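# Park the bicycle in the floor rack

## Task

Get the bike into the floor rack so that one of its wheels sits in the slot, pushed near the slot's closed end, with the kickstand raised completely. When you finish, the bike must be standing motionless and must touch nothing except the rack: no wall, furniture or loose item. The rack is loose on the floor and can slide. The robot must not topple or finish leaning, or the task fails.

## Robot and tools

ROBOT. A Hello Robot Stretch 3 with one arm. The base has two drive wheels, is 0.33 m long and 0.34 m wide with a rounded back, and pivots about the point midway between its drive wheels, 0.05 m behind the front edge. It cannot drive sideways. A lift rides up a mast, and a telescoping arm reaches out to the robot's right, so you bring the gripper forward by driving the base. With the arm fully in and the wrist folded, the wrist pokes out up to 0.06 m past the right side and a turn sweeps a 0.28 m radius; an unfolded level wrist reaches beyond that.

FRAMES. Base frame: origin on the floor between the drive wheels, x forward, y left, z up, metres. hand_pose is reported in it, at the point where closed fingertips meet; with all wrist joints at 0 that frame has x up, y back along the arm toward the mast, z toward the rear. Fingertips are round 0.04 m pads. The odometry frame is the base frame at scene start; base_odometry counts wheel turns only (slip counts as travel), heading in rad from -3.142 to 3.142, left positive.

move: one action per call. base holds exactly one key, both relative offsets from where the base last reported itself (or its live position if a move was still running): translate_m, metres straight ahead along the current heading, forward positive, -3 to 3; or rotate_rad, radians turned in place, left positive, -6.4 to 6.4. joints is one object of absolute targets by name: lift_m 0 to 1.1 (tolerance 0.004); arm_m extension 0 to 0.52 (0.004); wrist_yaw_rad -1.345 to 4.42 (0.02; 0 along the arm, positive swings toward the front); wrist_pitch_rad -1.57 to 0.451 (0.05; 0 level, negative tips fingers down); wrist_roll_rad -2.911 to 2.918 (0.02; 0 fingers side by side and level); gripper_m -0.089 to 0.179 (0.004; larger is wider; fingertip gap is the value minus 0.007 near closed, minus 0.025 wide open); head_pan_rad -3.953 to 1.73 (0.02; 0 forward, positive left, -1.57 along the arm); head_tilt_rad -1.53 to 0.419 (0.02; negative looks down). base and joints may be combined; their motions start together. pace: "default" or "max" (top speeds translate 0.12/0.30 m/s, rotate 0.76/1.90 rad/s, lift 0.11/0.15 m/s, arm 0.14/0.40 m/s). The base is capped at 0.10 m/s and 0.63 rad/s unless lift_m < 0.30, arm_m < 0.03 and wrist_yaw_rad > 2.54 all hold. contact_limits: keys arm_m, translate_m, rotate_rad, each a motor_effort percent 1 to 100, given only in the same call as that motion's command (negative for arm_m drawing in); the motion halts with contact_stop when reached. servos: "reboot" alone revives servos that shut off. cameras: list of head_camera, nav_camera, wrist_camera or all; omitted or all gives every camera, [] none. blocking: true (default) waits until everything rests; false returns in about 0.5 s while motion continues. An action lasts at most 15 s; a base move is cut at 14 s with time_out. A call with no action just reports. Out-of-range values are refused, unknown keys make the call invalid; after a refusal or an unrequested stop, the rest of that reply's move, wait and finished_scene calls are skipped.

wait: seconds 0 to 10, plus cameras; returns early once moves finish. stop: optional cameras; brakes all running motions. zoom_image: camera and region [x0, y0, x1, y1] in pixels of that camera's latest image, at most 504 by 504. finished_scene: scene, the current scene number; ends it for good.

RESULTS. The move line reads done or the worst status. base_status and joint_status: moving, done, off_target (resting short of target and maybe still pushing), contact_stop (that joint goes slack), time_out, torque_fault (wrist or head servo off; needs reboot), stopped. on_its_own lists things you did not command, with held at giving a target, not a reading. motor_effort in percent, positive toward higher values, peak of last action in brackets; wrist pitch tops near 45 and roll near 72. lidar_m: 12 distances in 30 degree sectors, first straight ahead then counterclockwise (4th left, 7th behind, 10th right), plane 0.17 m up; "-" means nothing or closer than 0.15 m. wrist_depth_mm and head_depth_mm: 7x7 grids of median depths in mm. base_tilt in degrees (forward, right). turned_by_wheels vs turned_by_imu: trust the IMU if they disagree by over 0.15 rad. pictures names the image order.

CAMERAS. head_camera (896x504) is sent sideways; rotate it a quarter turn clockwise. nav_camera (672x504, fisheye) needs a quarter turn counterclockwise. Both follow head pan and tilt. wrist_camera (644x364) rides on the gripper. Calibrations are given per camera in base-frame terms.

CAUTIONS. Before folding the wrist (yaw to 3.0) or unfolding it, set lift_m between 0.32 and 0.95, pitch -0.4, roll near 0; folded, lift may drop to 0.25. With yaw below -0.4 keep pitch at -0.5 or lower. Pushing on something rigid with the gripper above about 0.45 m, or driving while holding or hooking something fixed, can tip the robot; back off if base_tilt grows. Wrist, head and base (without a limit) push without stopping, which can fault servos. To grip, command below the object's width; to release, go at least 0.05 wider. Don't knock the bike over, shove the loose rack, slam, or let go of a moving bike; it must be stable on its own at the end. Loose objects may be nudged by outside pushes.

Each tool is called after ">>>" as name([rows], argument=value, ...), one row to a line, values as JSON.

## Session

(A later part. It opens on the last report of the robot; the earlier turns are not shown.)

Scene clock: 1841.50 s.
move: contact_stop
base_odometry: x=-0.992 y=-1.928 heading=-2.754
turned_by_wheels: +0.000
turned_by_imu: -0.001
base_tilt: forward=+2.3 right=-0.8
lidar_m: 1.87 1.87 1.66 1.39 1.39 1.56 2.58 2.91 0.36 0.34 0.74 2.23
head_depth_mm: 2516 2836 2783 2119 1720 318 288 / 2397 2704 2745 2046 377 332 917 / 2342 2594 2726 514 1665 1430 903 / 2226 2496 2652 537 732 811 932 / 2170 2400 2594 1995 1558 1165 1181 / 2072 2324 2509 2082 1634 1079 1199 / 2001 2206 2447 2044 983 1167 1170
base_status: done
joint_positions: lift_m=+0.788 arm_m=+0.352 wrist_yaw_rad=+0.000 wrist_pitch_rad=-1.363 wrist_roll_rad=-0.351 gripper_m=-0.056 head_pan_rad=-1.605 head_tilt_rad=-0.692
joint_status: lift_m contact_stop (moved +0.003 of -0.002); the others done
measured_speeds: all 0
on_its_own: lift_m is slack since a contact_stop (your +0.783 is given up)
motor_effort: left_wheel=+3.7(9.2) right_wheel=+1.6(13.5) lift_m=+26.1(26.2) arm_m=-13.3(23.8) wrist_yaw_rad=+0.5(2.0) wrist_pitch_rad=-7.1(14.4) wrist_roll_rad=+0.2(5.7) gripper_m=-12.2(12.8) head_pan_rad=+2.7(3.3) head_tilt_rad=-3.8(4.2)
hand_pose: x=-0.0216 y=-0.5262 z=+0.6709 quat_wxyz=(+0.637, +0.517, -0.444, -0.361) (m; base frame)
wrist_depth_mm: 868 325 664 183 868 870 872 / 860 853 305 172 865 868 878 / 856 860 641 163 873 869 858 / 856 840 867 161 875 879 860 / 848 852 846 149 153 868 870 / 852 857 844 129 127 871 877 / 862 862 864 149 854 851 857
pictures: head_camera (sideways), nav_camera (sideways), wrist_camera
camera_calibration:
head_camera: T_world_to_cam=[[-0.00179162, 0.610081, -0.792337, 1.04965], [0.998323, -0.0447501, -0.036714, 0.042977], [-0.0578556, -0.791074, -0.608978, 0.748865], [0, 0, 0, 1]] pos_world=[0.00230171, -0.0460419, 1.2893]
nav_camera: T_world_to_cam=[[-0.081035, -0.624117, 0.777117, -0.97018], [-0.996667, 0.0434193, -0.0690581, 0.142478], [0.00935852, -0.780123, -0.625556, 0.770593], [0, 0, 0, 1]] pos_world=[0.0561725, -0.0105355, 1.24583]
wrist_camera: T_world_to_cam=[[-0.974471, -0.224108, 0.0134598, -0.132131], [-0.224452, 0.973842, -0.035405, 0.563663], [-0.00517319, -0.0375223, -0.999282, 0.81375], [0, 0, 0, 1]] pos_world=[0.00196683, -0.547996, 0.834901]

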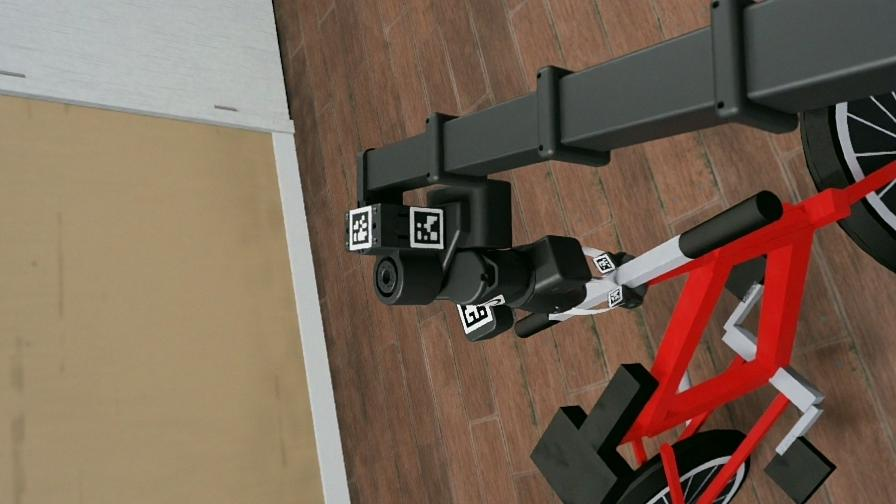

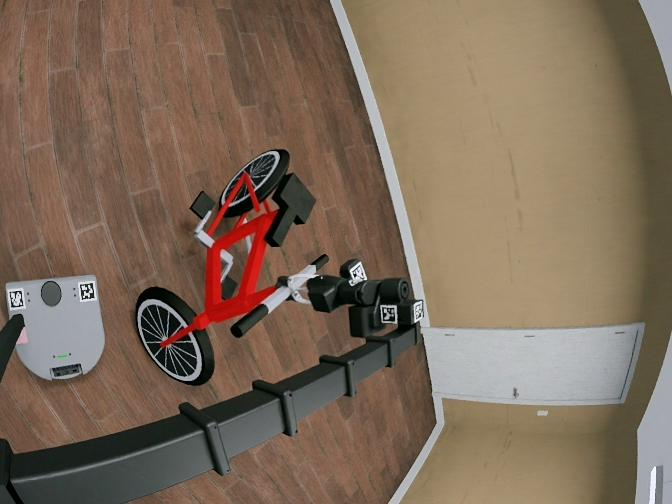

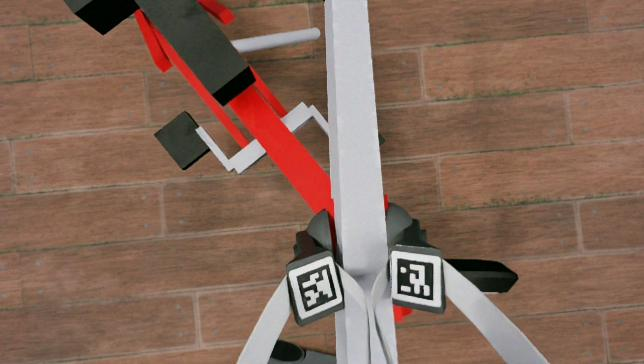

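>>> move(base={"translate_m": 0.14}, joints={"arm_m": 0.352, "lift_m": 0.79, "wrist_roll_rad": -0.20})

Scene clock: 1852.80 s.
move: done
base_odometry: x=-1.121 y=-1.981 heading=-2.754
turned_by_wheels: +0.000
turned_by_imu: -0.001
base_tilt: forward=+2.3 right=-0.8
lidar_m: 1.73 1.73 1.71 1.43 1.43 1.61 2.66 3.05 0.35 0.33 0.77 2.07
head_depth_mm: 2454 2775 2771 2135 1727 315 286 / 2383 2659 2772 2041 374 329 890 / 2284 2550 2714 514 1661 1434 892 / 2196 2442 2647 536 726 827 886 / 2130 2351 2548 2015 1609 1104 1202 / 2052 2285 2494 2085 1008 1147 1199 / 1996 2187 2421 2059 1173 1344 1195
base_status: done
joint_positions: lift_m=+0.790 arm_m=+0.352 wrist_yaw_rad=-0.001 wrist_pitch_rad=-1.382 wrist_roll_rad=-0.201 gripper_m=-0.056 head_pan_rad=-1.605 head_tilt_rad=-0.692
joint_status: all done
measured_speeds: all 0
motor_effort: left_wheel=+2.9(7.5) right_wheel=+3.3(12.0) lift_m=+21.1(32.0) arm_m=+13.1(13.1) wrist_yaw_rad=+0.8(1.3) wrist_pitch_rad=-3.6(6.8) wrist_roll_rad=+0.3(6.1) gripper_m=-12.3(12.7) head_pan_rad=+2.8(3.2) head_tilt_rad=-3.7(4.5)
hand_pose: x=-0.0216 y=-0.5213 z=+0.6725 quat_wxyz=(+0.597, +0.494, -0.487, -0.404) (m; base frame)
wrist_depth_mm: 867 867 292 184 856 874 841 / 887 871 353 172 860 857 844 / 885 877 651 162 872 858 851 / 887 866 870 156 846 841 857 / 878 874 861 149 154 854 850 / 879 892 878 129 127 842 849 / 882 880 868 799 859 852 855
pictures: head_camera (sideways), nav_camera (sideways), wrist_camera
camera_calibration:
head_camera: T_world_to_cam=[[-0.00179162, 0.610082, -0.792337, 1.04965], [0.998323, -0.0447501, -0.036714, 0.042977], [-0.0578556, -0.791074, -0.608978, 0.748865], [0, 0, 0, 1]] pos_world=[0.00230171, -0.0460419, 1.2893]
nav_camera: T_world_to_cam=[[-0.081035, -0.624117, 0.777117, -0.97018], [-0.996667, 0.0434193, -0.0690581, 0.142478], [0.00935852, -0.780123, -0.625556, 0.770593], [0, 0, 0, 1]] pos_world=[0.0561725, -0.0105355, 1.24583]
wrist_camera: T_world_to_cam=[[-0.996745, -0.0784783, -0.018457, -0.0341776], [-0.0780845, 0.996722, -0.0211703, 0.564448], [0.0200579, -0.0196602, -0.999606, 0.825551], [0, 0, 0, 1]] pos_world=[-0.00655055, -0.549049, 0.836544]

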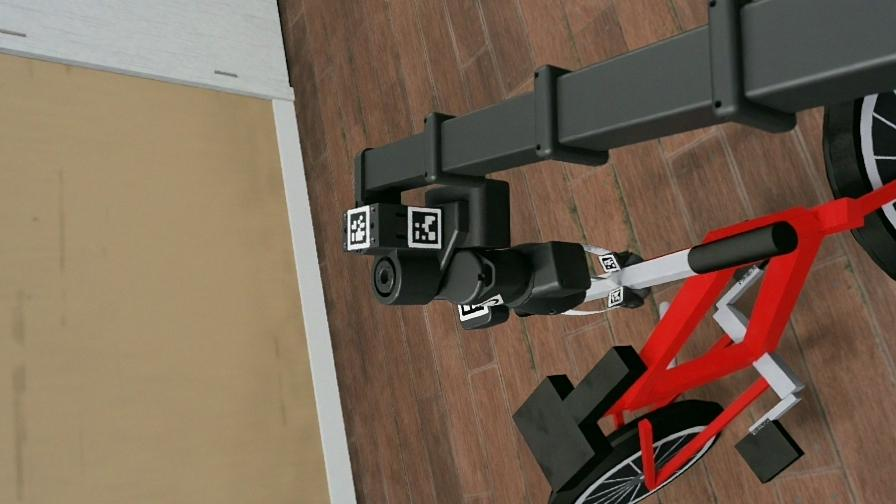

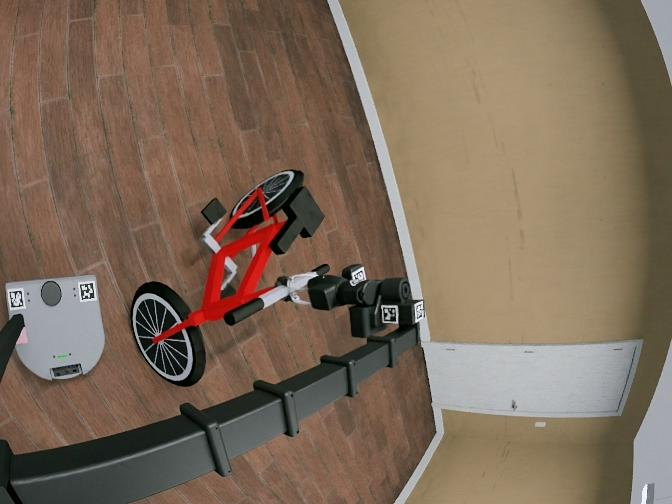

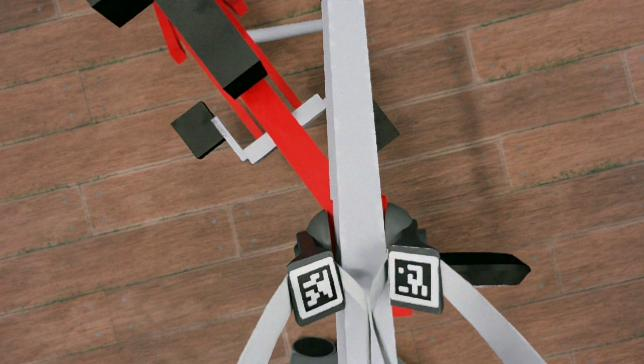

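>>> move(base={"translate_m": 0.14}, joints={"arm_m": 0.368, "lift_m": 0.79, "wrist_roll_rad": -0.02})

Scene clock: 1864.50 s.
move: done
base_odometry: x=-1.251 y=-2.034 heading=-2.754
turned_by_wheels: +0.000
turned_by_imu: -0.001
base_tilt: forward=+2.4 right=-0.8
lidar_m: 1.61 1.60 1.76 1.48 1.47 1.66 2.74 3.18 0.37 0.36 1.03 1.91
head_depth_mm: 2403 2703 2801 2148 1723 307 286 / 2322 2606 2741 2034 374 329 885 / 2228 2504 2677 519 1625 1431 893 / 2165 2404 2593 553 804 801 889 / 2101 2308 2482 2020 1052 1113 1225 / 2011 2201 2453 2087 1049 1295 1214 / 1950 2144 2379 2062 1591 1414 1213
base_status: done
joint_positions: lift_m=+0.790 arm_m=+0.368 wrist_yaw_rad=-0.001 wrist_pitch_rad=-1.386 wrist_roll_rad=-0.022 gripper_m=-0.056 head_pan_rad=-1.605 head_tilt_rad=-0.692
joint_status: all done
measured_speeds: all 0
motor_effort: left_wheel=+3.5(8.3) right_wheel=+2.9(13.8) lift_m=+20.2(26.8) arm_m=+14.1(20.9) wrist_yaw_rad=+1.5(2.0) wrist_pitch_rad=-2.8(5.2) wrist_roll_rad=+0.6(5.4) gripper_m=-11.0(12.8) head_pan_rad=+2.8(3.2) head_tilt_rad=-3.5(4.4)
hand_pose: x=-0.0216 y=-0.5364 z=+0.6724 quat_wxyz=(+0.550, +0.456, -0.538, -0.447) (m; base frame)
wrist_depth_mm: 901 880 296 188 849 839 833 / 897 885 358 170 846 837 822 / 909 895 657 163 859 842 808 / 911 897 874 154 858 840 832 / 902 896 862 149 153 845 842 / 902 904 878 130 127 855 832 / 911 894 880 883 854 840 821
pictures: head_camera (sideways), nav_camera (sideways), wrist_camera
camera_calibration:
head_camera: T_world_to_cam=[[-0.0017917, 0.610081, -0.792337, 1.04965], [0.998323, -0.04475, -0.036714, 0.042977], [-0.0578555, -0.791074, -0.608978, 0.748865], [0, 0, 0, 1]] pos_world=[0.00230172, -0.0460419, 1.2893]
nav_camera: T_world_to_cam=[[-0.0810349, -0.624117, 0.777117, -0.97018], [-0.996667, 0.0434192, -0.0690581, 0.142478], [0.00935861, -0.780123, -0.625556, 0.770593], [0, 0, 0, 1]] pos_world=[0.0561725, -0.0105355, 1.24583]
wrist_camera: T_world_to_cam=[[-0.993874, 0.0978016, -0.0514753, 0.0814244], [0.0988147, 0.994952, -0.0175115, 0.579904], [0.0495027, -0.0224907, -0.998521, 0.823556], [0, 0, 0, 1]] pos_world=[-0.0171457, -0.566418, 0.836684]

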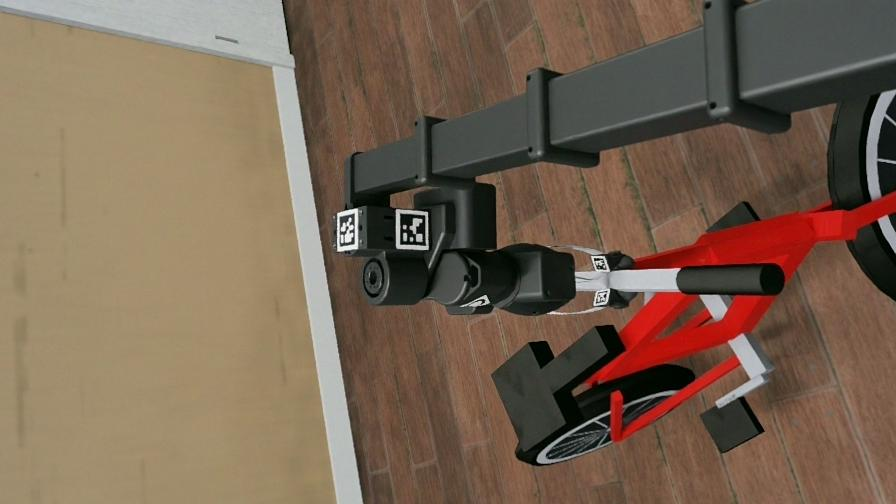

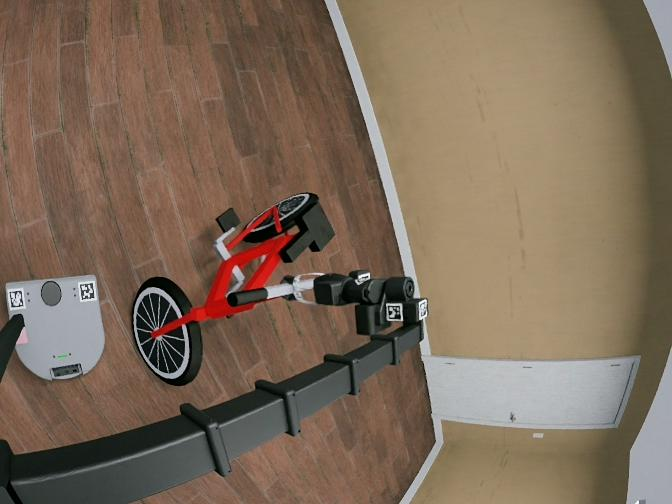

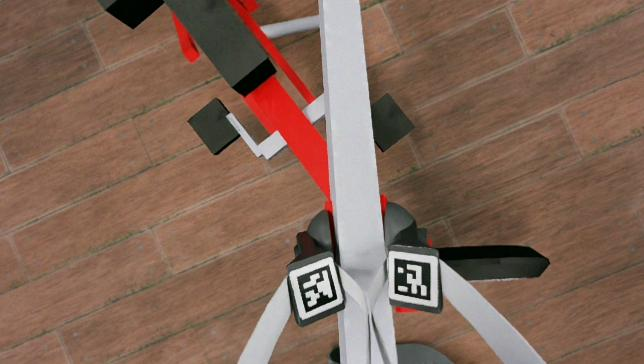

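>>> move(base={"translate_m": 0.08}, joints={"arm_m": 0.385, "lift_m": 0.79, "wrist_roll_rad": 0.08})

Scene clock: 1894.27 s.
move: done
base_odometry: x=-1.325 y=-2.064 heading=-2.754
turned_by_wheels: +0.000
turned_by_imu: -0.001
base_tilt: forward=+2.4 right=-0.8
lidar_m: 1.53 1.52 1.72 1.51 1.50 1.69 2.78 3.26 0.38 0.37 2.28 1.82
head_depth_mm: 2399 2668 2793 2124 1728 305 286 / 2290 2596 2724 1975 374 322 888 / 2218 2471 2648 518 1618 1435 901 / 2140 2387 2565 564 1572 828 906 / 2073 2284 2484 2024 997 1156 1220 / 1977 2207 2433 2051 1261 1350 1225 / 1939 2119 2349 2041 1673 1416 1216
base_status: done
joint_positions: lift_m=+0.790 arm_m=+0.385 wrist_yaw_rad=-0.001 wrist_pitch_rad=-1.395 wrist_roll_rad=+0.079 gripper_m=-0.056 head_pan_rad=-1.605 head_tilt_rad=-0.692
joint_status: all done
measured_speeds: all 0
motor_effort: left_wheel=+4.1(8.0) right_wheel=+2.0(13.2) lift_m=+23.5(26.1) arm_m=+8.1(22.0) wrist_yaw_rad=+0.1(2.0) wrist_pitch_rad=-0.9(3.5) wrist_roll_rad=+0.3(5.7) gripper_m=-10.6(12.9) head_pan_rad=+2.7(3.1) head_tilt_rad=-3.7(4.6)
hand_pose: x=-0.0217 y=-0.5511 z=+0.6722 quat_wxyz=(+0.520, +0.436, -0.563, -0.472) (m; base frame)
wrist_depth_mm: 900 901 297 179 842 825 814 / 905 898 361 169 858 833 815 / 915 894 869 161 832 836 815 / 913 901 895 154 850 851 816 / 918 900 869 146 148 853 811 / 919 890 890 130 126 842 818 / 925 897 896 887 847 832 830
pictures: head_camera (sideways), nav_camera (sideways), wrist_camera
camera_calibration:
head_camera: T_world_to_cam=[[-0.0017917, 0.610081, -0.792337, 1.04965], [0.998323, -0.04475, -0.036714, 0.042977], [-0.0578555, -0.791074, -0.608978, 0.748865], [0, 0, 0, 1]] pos_world=[0.00230172, -0.0460419, 1.2893]
nav_camera: T_world_to_cam=[[-0.0810349, -0.624117, 0.777117, -0.97018], [-0.996667, 0.0434192, -0.0690581, 0.142478], [0.00935861, -0.780123, -0.625556, 0.770593], [0, 0, 0, 1]] pos_world=[0.0561725, -0.0105355, 1.24583]
wrist_camera: T_world_to_cam=[[-0.978223, 0.196125, -0.0679301, 0.148425], [0.196978, 0.980389, -0.00604006, 0.580902], [0.0654134, -0.0192893, -0.997672, 0.824545], [0, 0, 0, 1]] pos_world=[-0.0231685, -0.582715, 0.836216]

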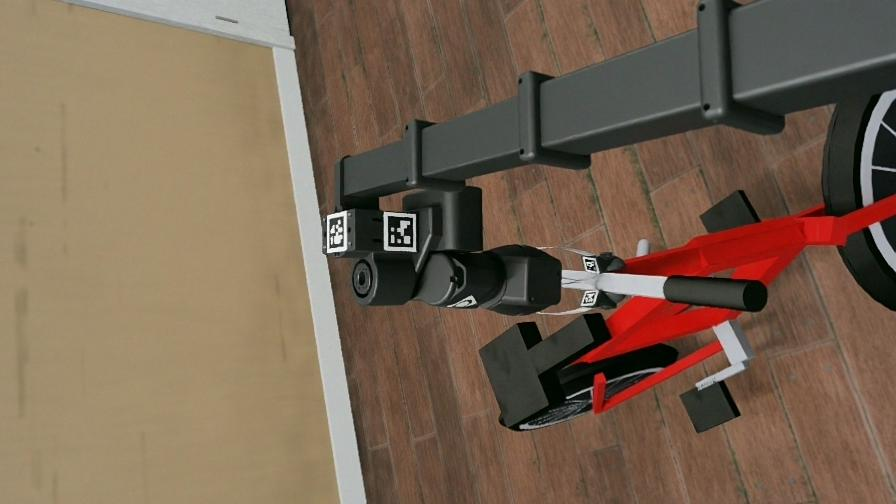

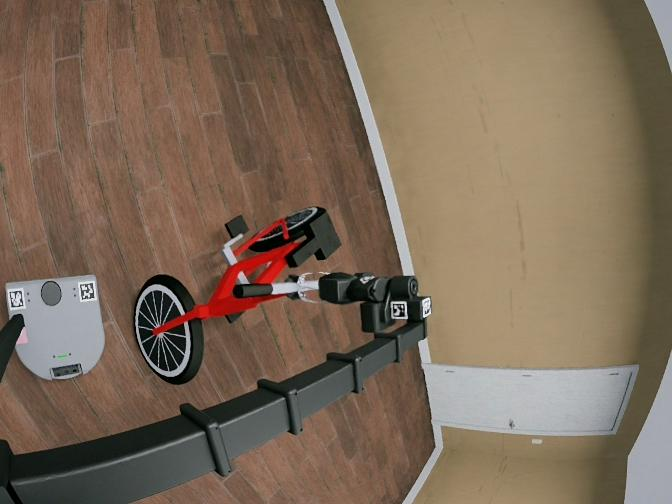

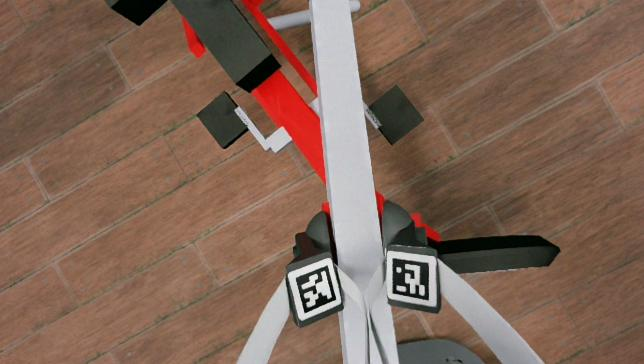

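>>> move(base={"translate_m": -0.10}, joints={"arm_m": 0.435, "lift_m": 0.776})

Scene clock: 1905.80 s.
move: contact_stop
base_odometry: x=-1.232 y=-2.026 heading=-2.754
turned_by_wheels: +0.000
turned_by_imu: -0.001
base_tilt: forward=+2.3 right=-0.7
lidar_m: 1.62 1.62 1.75 1.47 1.47 1.65 2.72 3.16 0.38 0.38 0.42 1.93
head_depth_mm: 2404 2723 2791 2133 1722 311 287 / 2354 2628 2763 2054 376 315 1174 / 2252 2542 2539 517 1613 1419 928 / 2168 2448 603 639 1595 1345 918 / 2072 2311 2498 1992 1033 1153 940 / 2024 2208 2455 2063 1273 1323 1228 / 1964 2140 2353 2083 1593 1348 1216
base_status: done
joint_positions: lift_m=+0.789 arm_m=+0.435 wrist_yaw_rad=-0.001 wrist_pitch_rad=-1.350 wrist_roll_rad=+0.079 gripper_m=-0.056 head_pan_rad=-1.605 head_tilt_rad=-0.692
joint_status: lift_m contact_stop (moved -0.001 of -0.014); the others done
measured_speeds: all 0
on_its_own: lift_m is slack since a contact_stop (your +0.776 is given up); wrist_pitch_rad is at rest, and its effort (-9.2) is outside its rest range (-8 to +12)
motor_effort: left_wheel=-2.3(6.1) right_wheel=+2.6(7.0) lift_m=+26.3(28.6) arm_m=+12.2(21.6) wrist_yaw_rad=+0.5(2.1) wrist_pitch_rad=-9.2(11.0) wrist_roll_rad=+0.3(0.4) gripper_m=-12.0(12.9) head_pan_rad=+2.8(3.3) head_tilt_rad=-3.7(4.7)
hand_pose: x=-0.0217 y=-0.6124 z=+0.6723 quat_wxyz=(+0.530, +0.424, -0.573, -0.460) (m; base frame)
wrist_depth_mm: 930 314 890 218 867 853 824 / 934 908 308 195 869 832 818 / 921 908 663 176 849 831 832 / 928 879 887 167 850 841 810 / 912 911 881 150 155 832 808 / 913 903 869 129 126 826 826 / 913 895 872 134 838 826 804
pictures: head_camera (sideways), nav_camera (sideways), wrist_camera
camera_calibration:
head_camera: T_world_to_cam=[[-0.00179169, 0.610088, -0.792332, 1.04964], [0.998323, -0.0447493, -0.036714, 0.0429771], [-0.0578551, -0.791069, -0.608985, 0.748874], [0, 0, 0, 1]] pos_world=[0.00230174, -0.0460418, 1.2893]
nav_camera: T_world_to_cam=[[-0.0810349, -0.624124, 0.777112, -0.970173], [-0.996667, 0.0434194, -0.069058, 0.142477], [0.00935907, -0.780118, -0.625562, 0.770601], [0, 0, 0, 1]] pos_world=[0.0561726, -0.010535, 1.24583]
wrist_camera: T_world_to_cam=[[-0.978191, 0.193086, -0.0765521, 0.164387], [0.197146, 0.979122, -0.0495323, 0.669517], [0.0653899, -0.063544, -0.995834, 0.795116], [0, 0, 0, 1]] pos_world=[-0.0231829, -0.636755, 0.837551]

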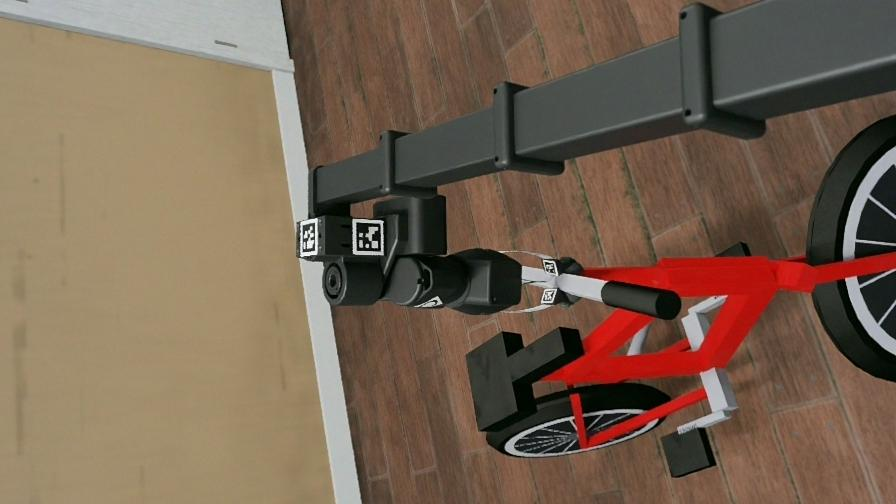

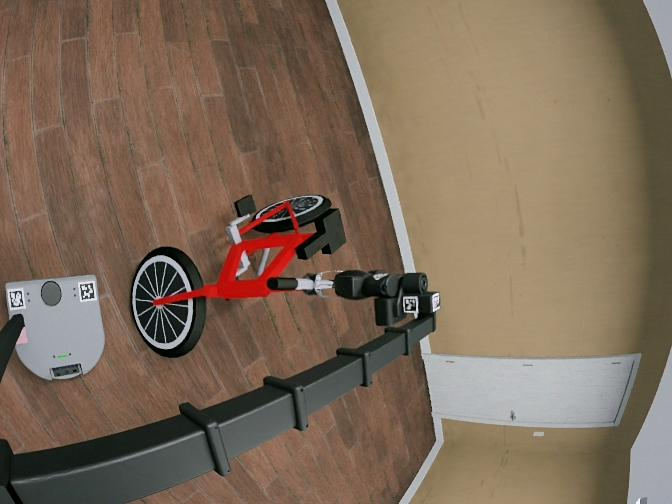

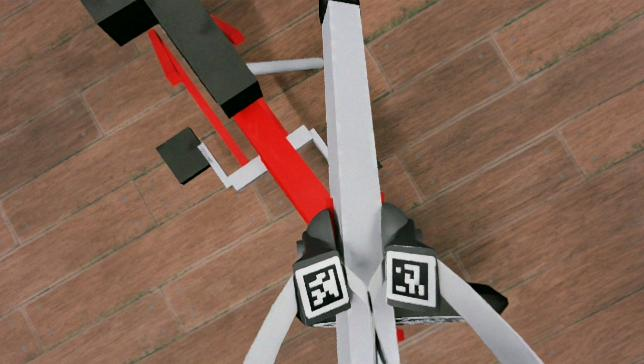

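>>> move(base={"translate_m": -0.02}, joints={"arm_m": 0.445, "lift_m": 0.772})

Scene clock: 1915.13 s.
move: contact_stop
base_odometry: x=-1.214 y=-2.019 heading=-2.755
turned_by_wheels: +0.000
turned_by_imu: -0.001
base_tilt: forward=+2.3 right=-0.8
lidar_m: 1.64 1.64 1.74 1.47 1.46 1.65 2.72 3.15 0.38 0.38 0.42 1.96
head_depth_mm: 2446 2709 2769 2131 1724 320 287 / 2357 2619 2748 2036 383 321 1172 / 2255 2537 2629 522 1616 1432 1239 / 2166 2412 615 651 1610 1398 926 / 2094 2341 2507 1984 1044 1223 936 / 2019 2249 2466 2078 1291 1325 1213 / 1958 2164 2367 2051 1588 1353 1218
base_status: done
joint_positions: lift_m=+0.783 arm_m=+0.445 wrist_yaw_rad=-0.003 wrist_pitch_rad=-1.308 wrist_roll_rad=+0.082 gripper_m=-0.056 head_pan_rad=-1.605 head_tilt_rad=-0.692
joint_status: lift_m contact_stop (moved -0.006 of -0.017); the others done
measured_speeds: all 0
on_its_own: lift_m is slack since a contact_stop (your +0.772 is given up); wrist_pitch_rad is at rest, and its effort (-17.7) is outside its rest range (-8 to +12)
motor_effort: left_wheel=-4.7(12.6) right_wheel=+7.4(7.8) lift_m=+26.2(26.4) arm_m=+11.4(17.7) wrist_yaw_rad=+2.3(4.2) wrist_pitch_rad=-17.7(18.6) wrist_roll_rad=-0.5(0.8) gripper_m=-12.0(12.6) head_pan_rad=+2.5(3.4) head_tilt_rad=-3.4(4.3)
hand_pose: x=-0.0218 y=-0.6333 z=+0.6683 quat_wxyz=(+0.537, +0.411, -0.584, -0.449) (m; base frame)
wrist_depth_mm: 958 324 910 890 858 872 829 / 948 927 320 840 867 850 839 / 955 910 663 359 860 841 827 / 936 898 666 333 848 830 801 / 922 899 881 150 159 818 803 / 916 879 881 128 126 809 800 / 898 888 858 134 136 808 793
pictures: head_camera (sideways), nav_camera (sideways), wrist_camera
camera_calibration:
head_camera: T_world_to_cam=[[-0.00180058, 0.610224, -0.792227, 1.04951], [0.998325, -0.0447207, -0.0367158, 0.0429794], [-0.0578338, -0.790966, -0.609121, 0.749051], [0, 0, 0, 1]] pos_world=[0.00230284, -0.0460397, 1.28929]
nav_camera: T_world_to_cam=[[-0.0810257, -0.624259, 0.777004, -0.970033], [-0.996668, 0.043409, -0.0690565, 0.142475], [0.00938018, -0.78001, -0.625696, 0.770775], [0, 0, 0, 1]] pos_world=[0.0561731, -0.0105243, 1.24583]
wrist_camera: T_world_to_cam=[[-0.977192, 0.194412, -0.0854362, 0.174815], [0.201987, 0.975118, -0.0913598, 0.715346], [0.065549, -0.106533, -0.992146, 0.760106], [0, 0, 0, 1]] pos_world=[-0.0234873, -0.650556, 0.834425]

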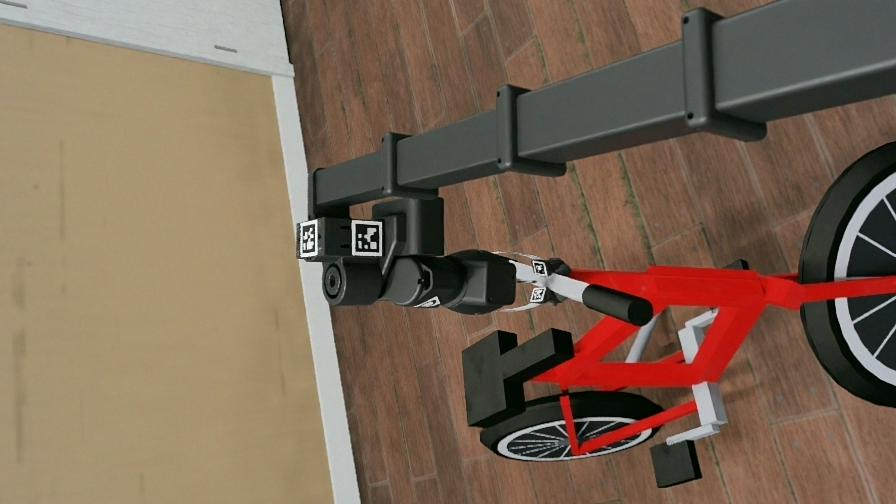

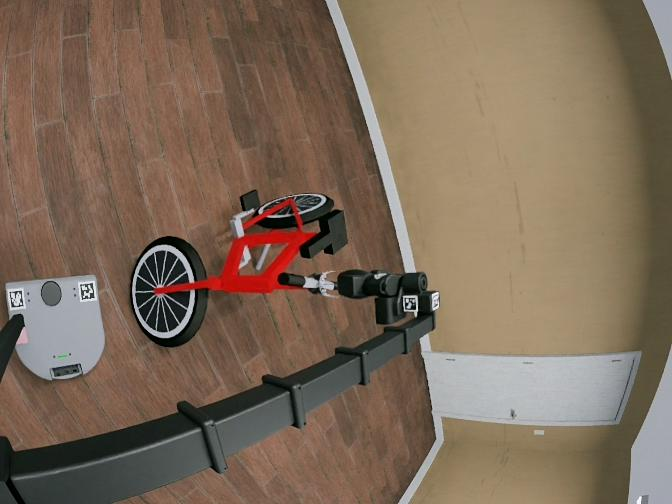

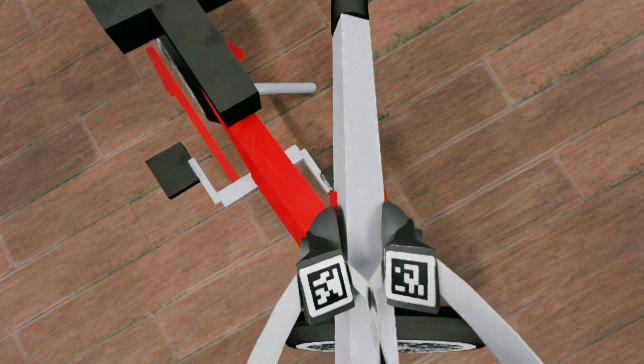

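>>> move(base={"translate_m": -0.015}, joints={"arm_m": 0.462, "lift_m": 0.774})

Scene clock: 1919.00 s.
move: contact_stop
base_odometry: x=-1.200 y=-2.013 heading=-2.755
turned_by_wheels: +0.000
turned_by_imu: -0.001
base_tilt: forward=+2.3 right=-0.8
lidar_m: 1.66 1.65 1.74 1.46 1.46 1.64 2.71 3.13 0.38 0.38 0.43 1.98
head_depth_mm: 2409 2758 2769 2121 1725 325 291 / 2375 2626 2768 2054 389 327 1172 / 2282 2531 2643 532 1615 1431 1232 / 2169 2416 635 671 1615 1394 938 / 2110 2318 2486 1946 1045 1000 935 / 2033 2249 2454 2074 1302 1322 1191 / 1967 2153 2364 2053 1596 1342 1221
base_status: done
joint_positions: lift_m=+0.779 arm_m=+0.462 wrist_yaw_rad=-0.004 wrist_pitch_rad=-1.332 wrist_roll_rad=+0.084 gripper_m=-0.056 head_pan_rad=-1.605 head_tilt_rad=-0.692
joint_status: lift_m contact_stop (moved -0.004 of -0.009); the others done
measured_speeds: all 0
on_its_own: lift_m is slack since a contact_stop (your +0.774 is given up); wrist_pitch_rad is at rest, and its effort (-12.6) is outside its rest range (-8 to +12)
motor_effort: left_wheel=-3.7(15.1) right_wheel=+3.1(12.1) lift_m=+25.5(25.5) arm_m=+16.0(17.3) wrist_yaw_rad=+4.4(6.1) wrist_pitch_rad=-12.6(21.9) wrist_roll_rad=-1.6(1.8) gripper_m=-12.0(12.5) head_pan_rad=+2.4(3.1) head_tilt_rad=-3.5(4.3)
hand_pose: x=-0.0218 y=-0.6442 z=+0.6628 quat_wxyz=(+0.531, +0.417, -0.579, -0.456) (m; base frame)
wrist_depth_mm: 943 318 901 871 865 846 820 / 929 906 319 828 859 825 818 / 930 899 661 195 849 820 803 / 928 893 865 182 840 821 793 / 911 894 880 150 842 812 793 / 903 885 868 128 126 797 798 / 902 887 850 140 137 809 788
pictures: head_camera (sideways), nav_camera (sideways), wrist_camera
camera_calibration:
head_camera: T_world_to_cam=[[-0.0018042, 0.61029, -0.792176, 1.04944], [0.998325, -0.0447081, -0.0367166, 0.0429805], [-0.0578245, -0.790916, -0.609187, 0.749136], [0, 0, 0, 1]] pos_world=[0.00230332, -0.0460387, 1.28929]
nav_camera: T_world_to_cam=[[-0.0810218, -0.624325, 0.776952, -0.969965], [-0.996668, 0.0434051, -0.0690558, 0.142474], [0.0093895, -0.779958, -0.625761, 0.770859], [0, 0, 0, 1]] pos_world=[0.0561734, -0.0105191, 1.24583]
wrist_camera: T_world_to_cam=[[-0.976423, 0.199933, -0.0813886, 0.177328], [0.205535, 0.976322, -0.0674609, 0.710409], [0.0659738, -0.0825986, -0.994397, 0.770481], [0, 0, 0, 1]] pos_world=[-0.0236979, -0.6654, 0.828521]

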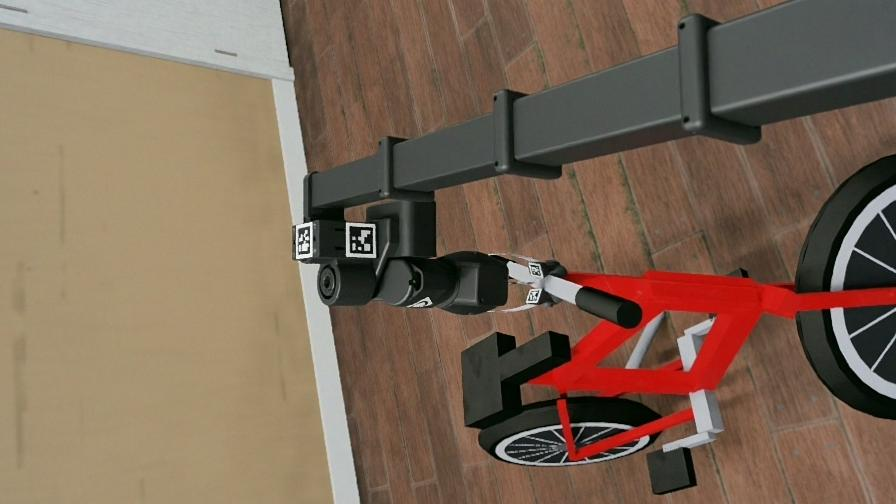

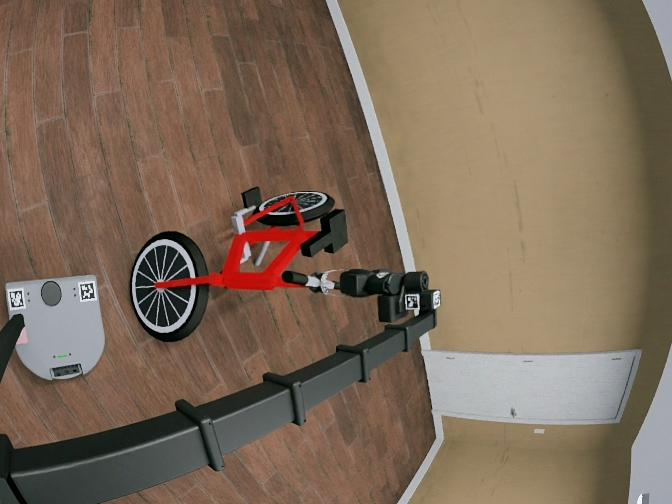

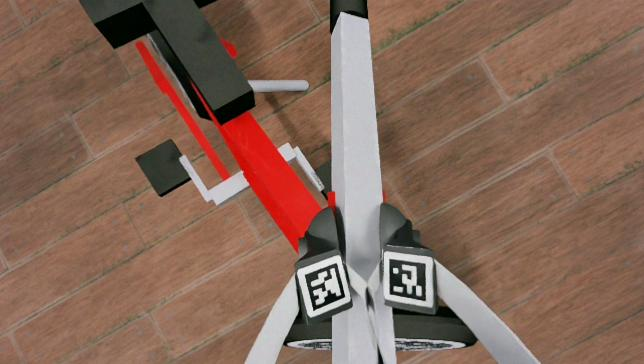

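>>> move(joints={"gripper_m": 0.13})

Scene clock: 1924.63 s.
move: done
base_odometry: x=-1.200 y=-2.013 heading=-2.755
turned_by_wheels: +0.000
turned_by_imu: -0.001
base_tilt: forward=+2.3 right=-0.8
lidar_m: 1.66 1.65 1.74 1.46 1.46 1.64 2.71 3.13 0.38 0.38 0.43 1.98
head_depth_mm: 2409 2676 2784 2126 1726 325 291 / 2348 2659 2765 2126 389 326 1165 / 2273 2539 2641 532 1617 1435 1237 / 2165 2422 636 664 1612 1398 932 / 2102 2331 2509 1902 1046 1049 941 / 2021 2243 2472 2090 1302 1327 1194 / 1943 2124 2356 2056 1580 1347 1221
base_status: not commanded
joint_positions: lift_m=+0.779 arm_m=+0.462 wrist_yaw_rad=-0.002 wrist_pitch_rad=-1.395 wrist_roll_rad=+0.084 gripper_m=+0.130 head_pan_rad=-1.605 head_tilt_rad=-0.692
joint_status: all done
measured_speeds: all 0
on_its_own: lift_m is slack since a contact_stop (your +0.774 is given up)
motor_effort: left_wheel=-1.6(4.0) right_wheel=+3.1(3.5) lift_m=+26.2(26.5) arm_m=-0.9(6.1) wrist_yaw_rad=+2.1(4.6) wrist_pitch_rad=-0.5(12.8) wrist_roll_rad=-1.4(1.8) gripper_m=-0.4(80.3) head_pan_rad=+2.6(3.3) head_tilt_rad=-3.1(4.5)
hand_pose: x=-0.0217 y=-0.6280 z=+0.6613 quat_wxyz=(+0.518, +0.434, -0.564, -0.474) (m; base frame)
wrist_depth_mm: 901 883 856 212 827 827 804 / 902 894 363 185 822 815 802 / 899 884 635 169 844 827 815 / 899 877 869 159 840 827 832 / 907 909 881 145 845 140 813 / 912 889 858 134 840 125 115 / 923 120 897 129 855 831 827
pictures: head_camera (sideways), nav_camera (sideways), wrist_camera
camera_calibration:
head_camera: T_world_to_cam=[[-0.0018042, 0.61029, -0.792176, 1.04944], [0.998325, -0.0447081, -0.0367166, 0.0429805], [-0.0578245, -0.790916, -0.609187, 0.749136], [0, 0, 0, 1]] pos_world=[0.00230332, -0.0460387, 1.28929]
nav_camera: T_world_to_cam=[[-0.0810218, -0.624325, 0.776952, -0.969965], [-0.996668, 0.0434051, -0.0690558, 0.142474], [0.0093895, -0.779958, -0.625761, 0.770859], [0, 0, 0, 1]] pos_world=[0.0561734, -0.0105191, 1.24583]
wrist_camera: T_world_to_cam=[[-0.976874, 0.202437, -0.0688293, 0.167338], [0.203287, 0.979104, -0.00550329, 0.655203], [0.066277, -0.0193681, -0.997613, 0.812149], [0, 0, 0, 1]] pos_world=[-0.0235525, -0.659658, 0.825334]

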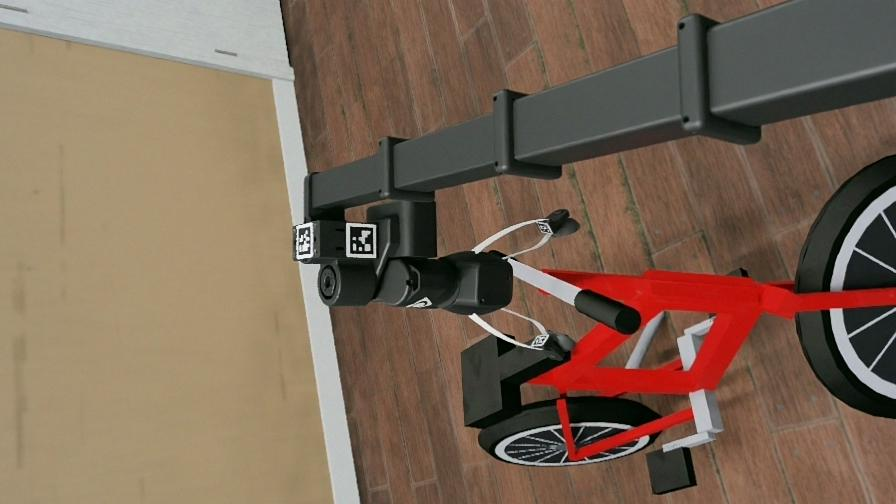

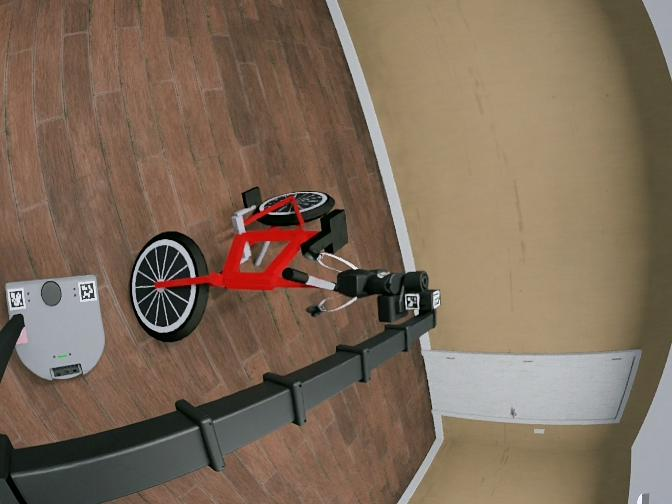

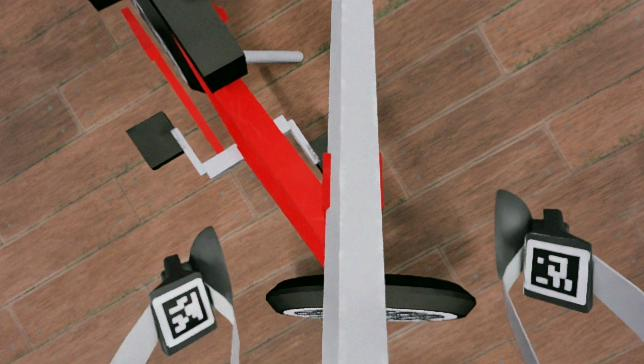

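>>> move(joints={"lift_m": 0.95}, cameras=[])

>>> move(base={"translate_m": 0.04}, joints={"arm_m": 0.321, "wrist_roll_rad": 0.26, "gripper_m": 0.08})

Scene clock: 1959.03 s.
move: done
base_odometry: x=-1.200 y=-2.013 heading=-2.755
turned_by_wheels: +0.000
turned_by_imu: -0.001
base_tilt: forward=+2.3 right=-0.8
lidar_m: 1.65 1.64 1.74 1.46 1.46 1.65 2.71 3.13 0.38 0.38 0.43 1.98
head_depth_mm: 2434 2688 302 - 1663 1443 1247 / 2348 382 329 2115 1711 1441 1240 / 2206 509 2693 2111 1718 1434 1231 / 2108 523 633 2072 1656 1398 933 / 2078 2269 2392 2021 1079 1048 940 / 2049 2234 2490 2085 1297 1329 1200 / 1962 2175 2357 2053 1588 1344 1221
base_status: not commanded
joint_positions: lift_m=+0.950 arm_m=+0.462 wrist_yaw_rad=-0.002 wrist_pitch_rad=-1.396 wrist_roll_rad=+0.084 gripper_m=+0.130 head_pan_rad=-1.605 head_tilt_rad=-0.692
joint_status: all done
measured_speeds: all 0
motor_effort: left_wheel=-1.6(1.8) right_wheel=+3.1(3.5) lift_m=+29.6(31.6) arm_m=-18.0(18.0) wrist_yaw_rad=+0.5(2.8) wrist_pitch_rad=-1.0(1.5) wrist_roll_rad=-1.6(1.8) gripper_m=+0.4(1.8) head_pan_rad=+2.2(3.1) head_tilt_rad=-3.6(4.5)
hand_pose: x=-0.0217 y=-0.6278 z=+0.8322 quat_wxyz=(+0.518, +0.434, -0.564, -0.474) (m; base frame)
wrist_depth_mm: - - 500 - - 992 981 / - - 510 - - 992 994 / - - 836 - - 994 984 / - - - 506 - 1000 981 / - - - 673 - 140 986 / - - - 297 - 127 114 / - 120 - - - - 979
pictures: none
No camera images: "cameras" was empty.

Scene clock: 1961.33 s.
move: done
base_odometry: x=-1.237 y=-2.028 heading=-2.755
turned_by_wheels: +0.000
turned_by_imu: -0.001
base_tilt: forward=+2.3 right=-0.8
lidar_m: 1.62 1.62 1.76 1.47 1.47 1.66 2.72 3.15 0.39 0.39 0.44 1.93
head_depth_mm: 2404 2659 307 - 1655 1451 1244 / 2312 388 338 2040 1701 1451 1244 / 2262 408 420 2101 1692 1435 936 / 2156 412 423 510 928 933 933 / 2099 2264 2479 1190 1132 1332 954 / 2030 2244 2426 2069 1335 1336 1219 / 1929 2139 2377 2051 1632 1379 1218
base_status: done
joint_positions: lift_m=+0.950 arm_m=+0.321 wrist_yaw_rad=+0.000 wrist_pitch_rad=-1.396 wrist_roll_rad=+0.256 gripper_m=+0.080 head_pan_rad=-1.605 head_tilt_rad=-0.692
joint_status: all done
measured_speeds: all 0
motor_effort: left_wheel=+3.1(7.9) right_wheel=+2.0(7.3) lift_m=+28.7(30.1) arm_m=-19.5(21.6) wrist_yaw_rad=+0.3(2.3) wrist_pitch_rad=-0.4(1.3) wrist_roll_rad=+1.3(4.7) gripper_m=+0.2(79.7) head_pan_rad=+2.3(3.2) head_tilt_rad=-3.7(4.5)
hand_pose: x=-0.0217 y=-0.4866 z=+0.8322 quat_wxyz=(+0.468, +0.393, -0.606, -0.509) (m; base frame)
wrist_depth_mm: - - 552 - 993 981 955 / - - 836 502 - 995 960 / - - - 658 999 987 966 / - - - - - 993 972 / - - - - 149 159 964 / - - 132 - 975 123 977 / - - - - - - 971
pictures: head_camera (sideways), nav_camera (sideways), wrist_camera
camera_calibration:
head_camera: T_world_to_cam=[[-0.00181643, 0.61029, -0.792176, 1.04944], [0.998326, -0.0446881, -0.0367166, 0.0429805], [-0.0578086, -0.790917, -0.609187, 0.749136], [0, 0, 0, 1]] pos_world=[0.00230424, -0.0460388, 1.28929]
nav_camera: T_world_to_cam=[[-0.0810093, -0.624326, 0.776952, -0.969965], [-0.996669, 0.0433852, -0.0690558, 0.142474], [0.00940512, -0.779958, -0.625761, 0.770859], [0, 0, 0, 1]] pos_world=[0.0561736, -0.0105181, 1.24583]
wrist_camera: T_world_to_cam=[[-0.926957, 0.362439, -0.0968956, 0.252793], [0.363785, 0.931474, 0.00402572, 0.490092], [0.0917149, -0.0315175, -0.995286, 0.978032], [0, 0, 0, 1]] pos_world=[-0.0336595, -0.517305, 0.995943]

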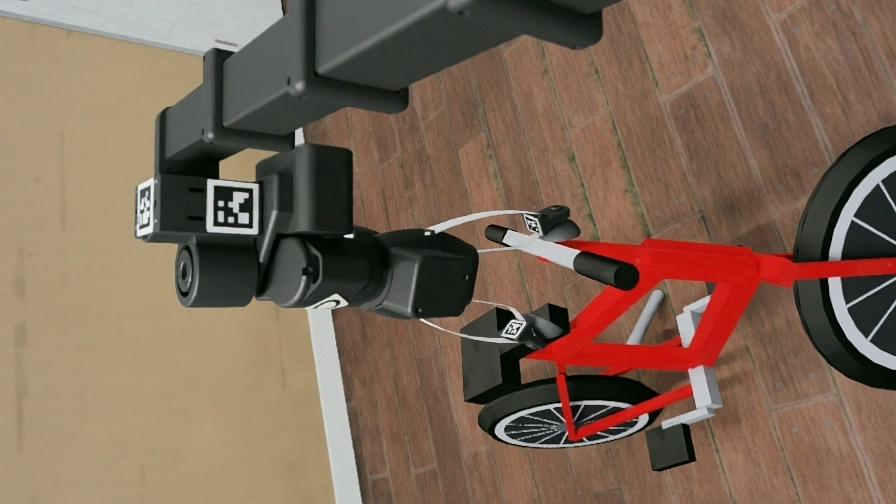

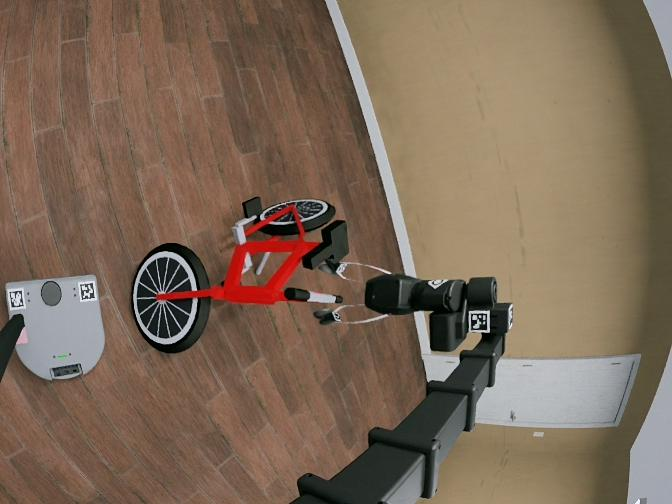

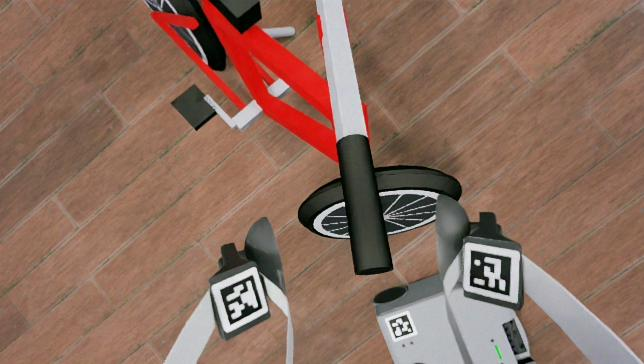

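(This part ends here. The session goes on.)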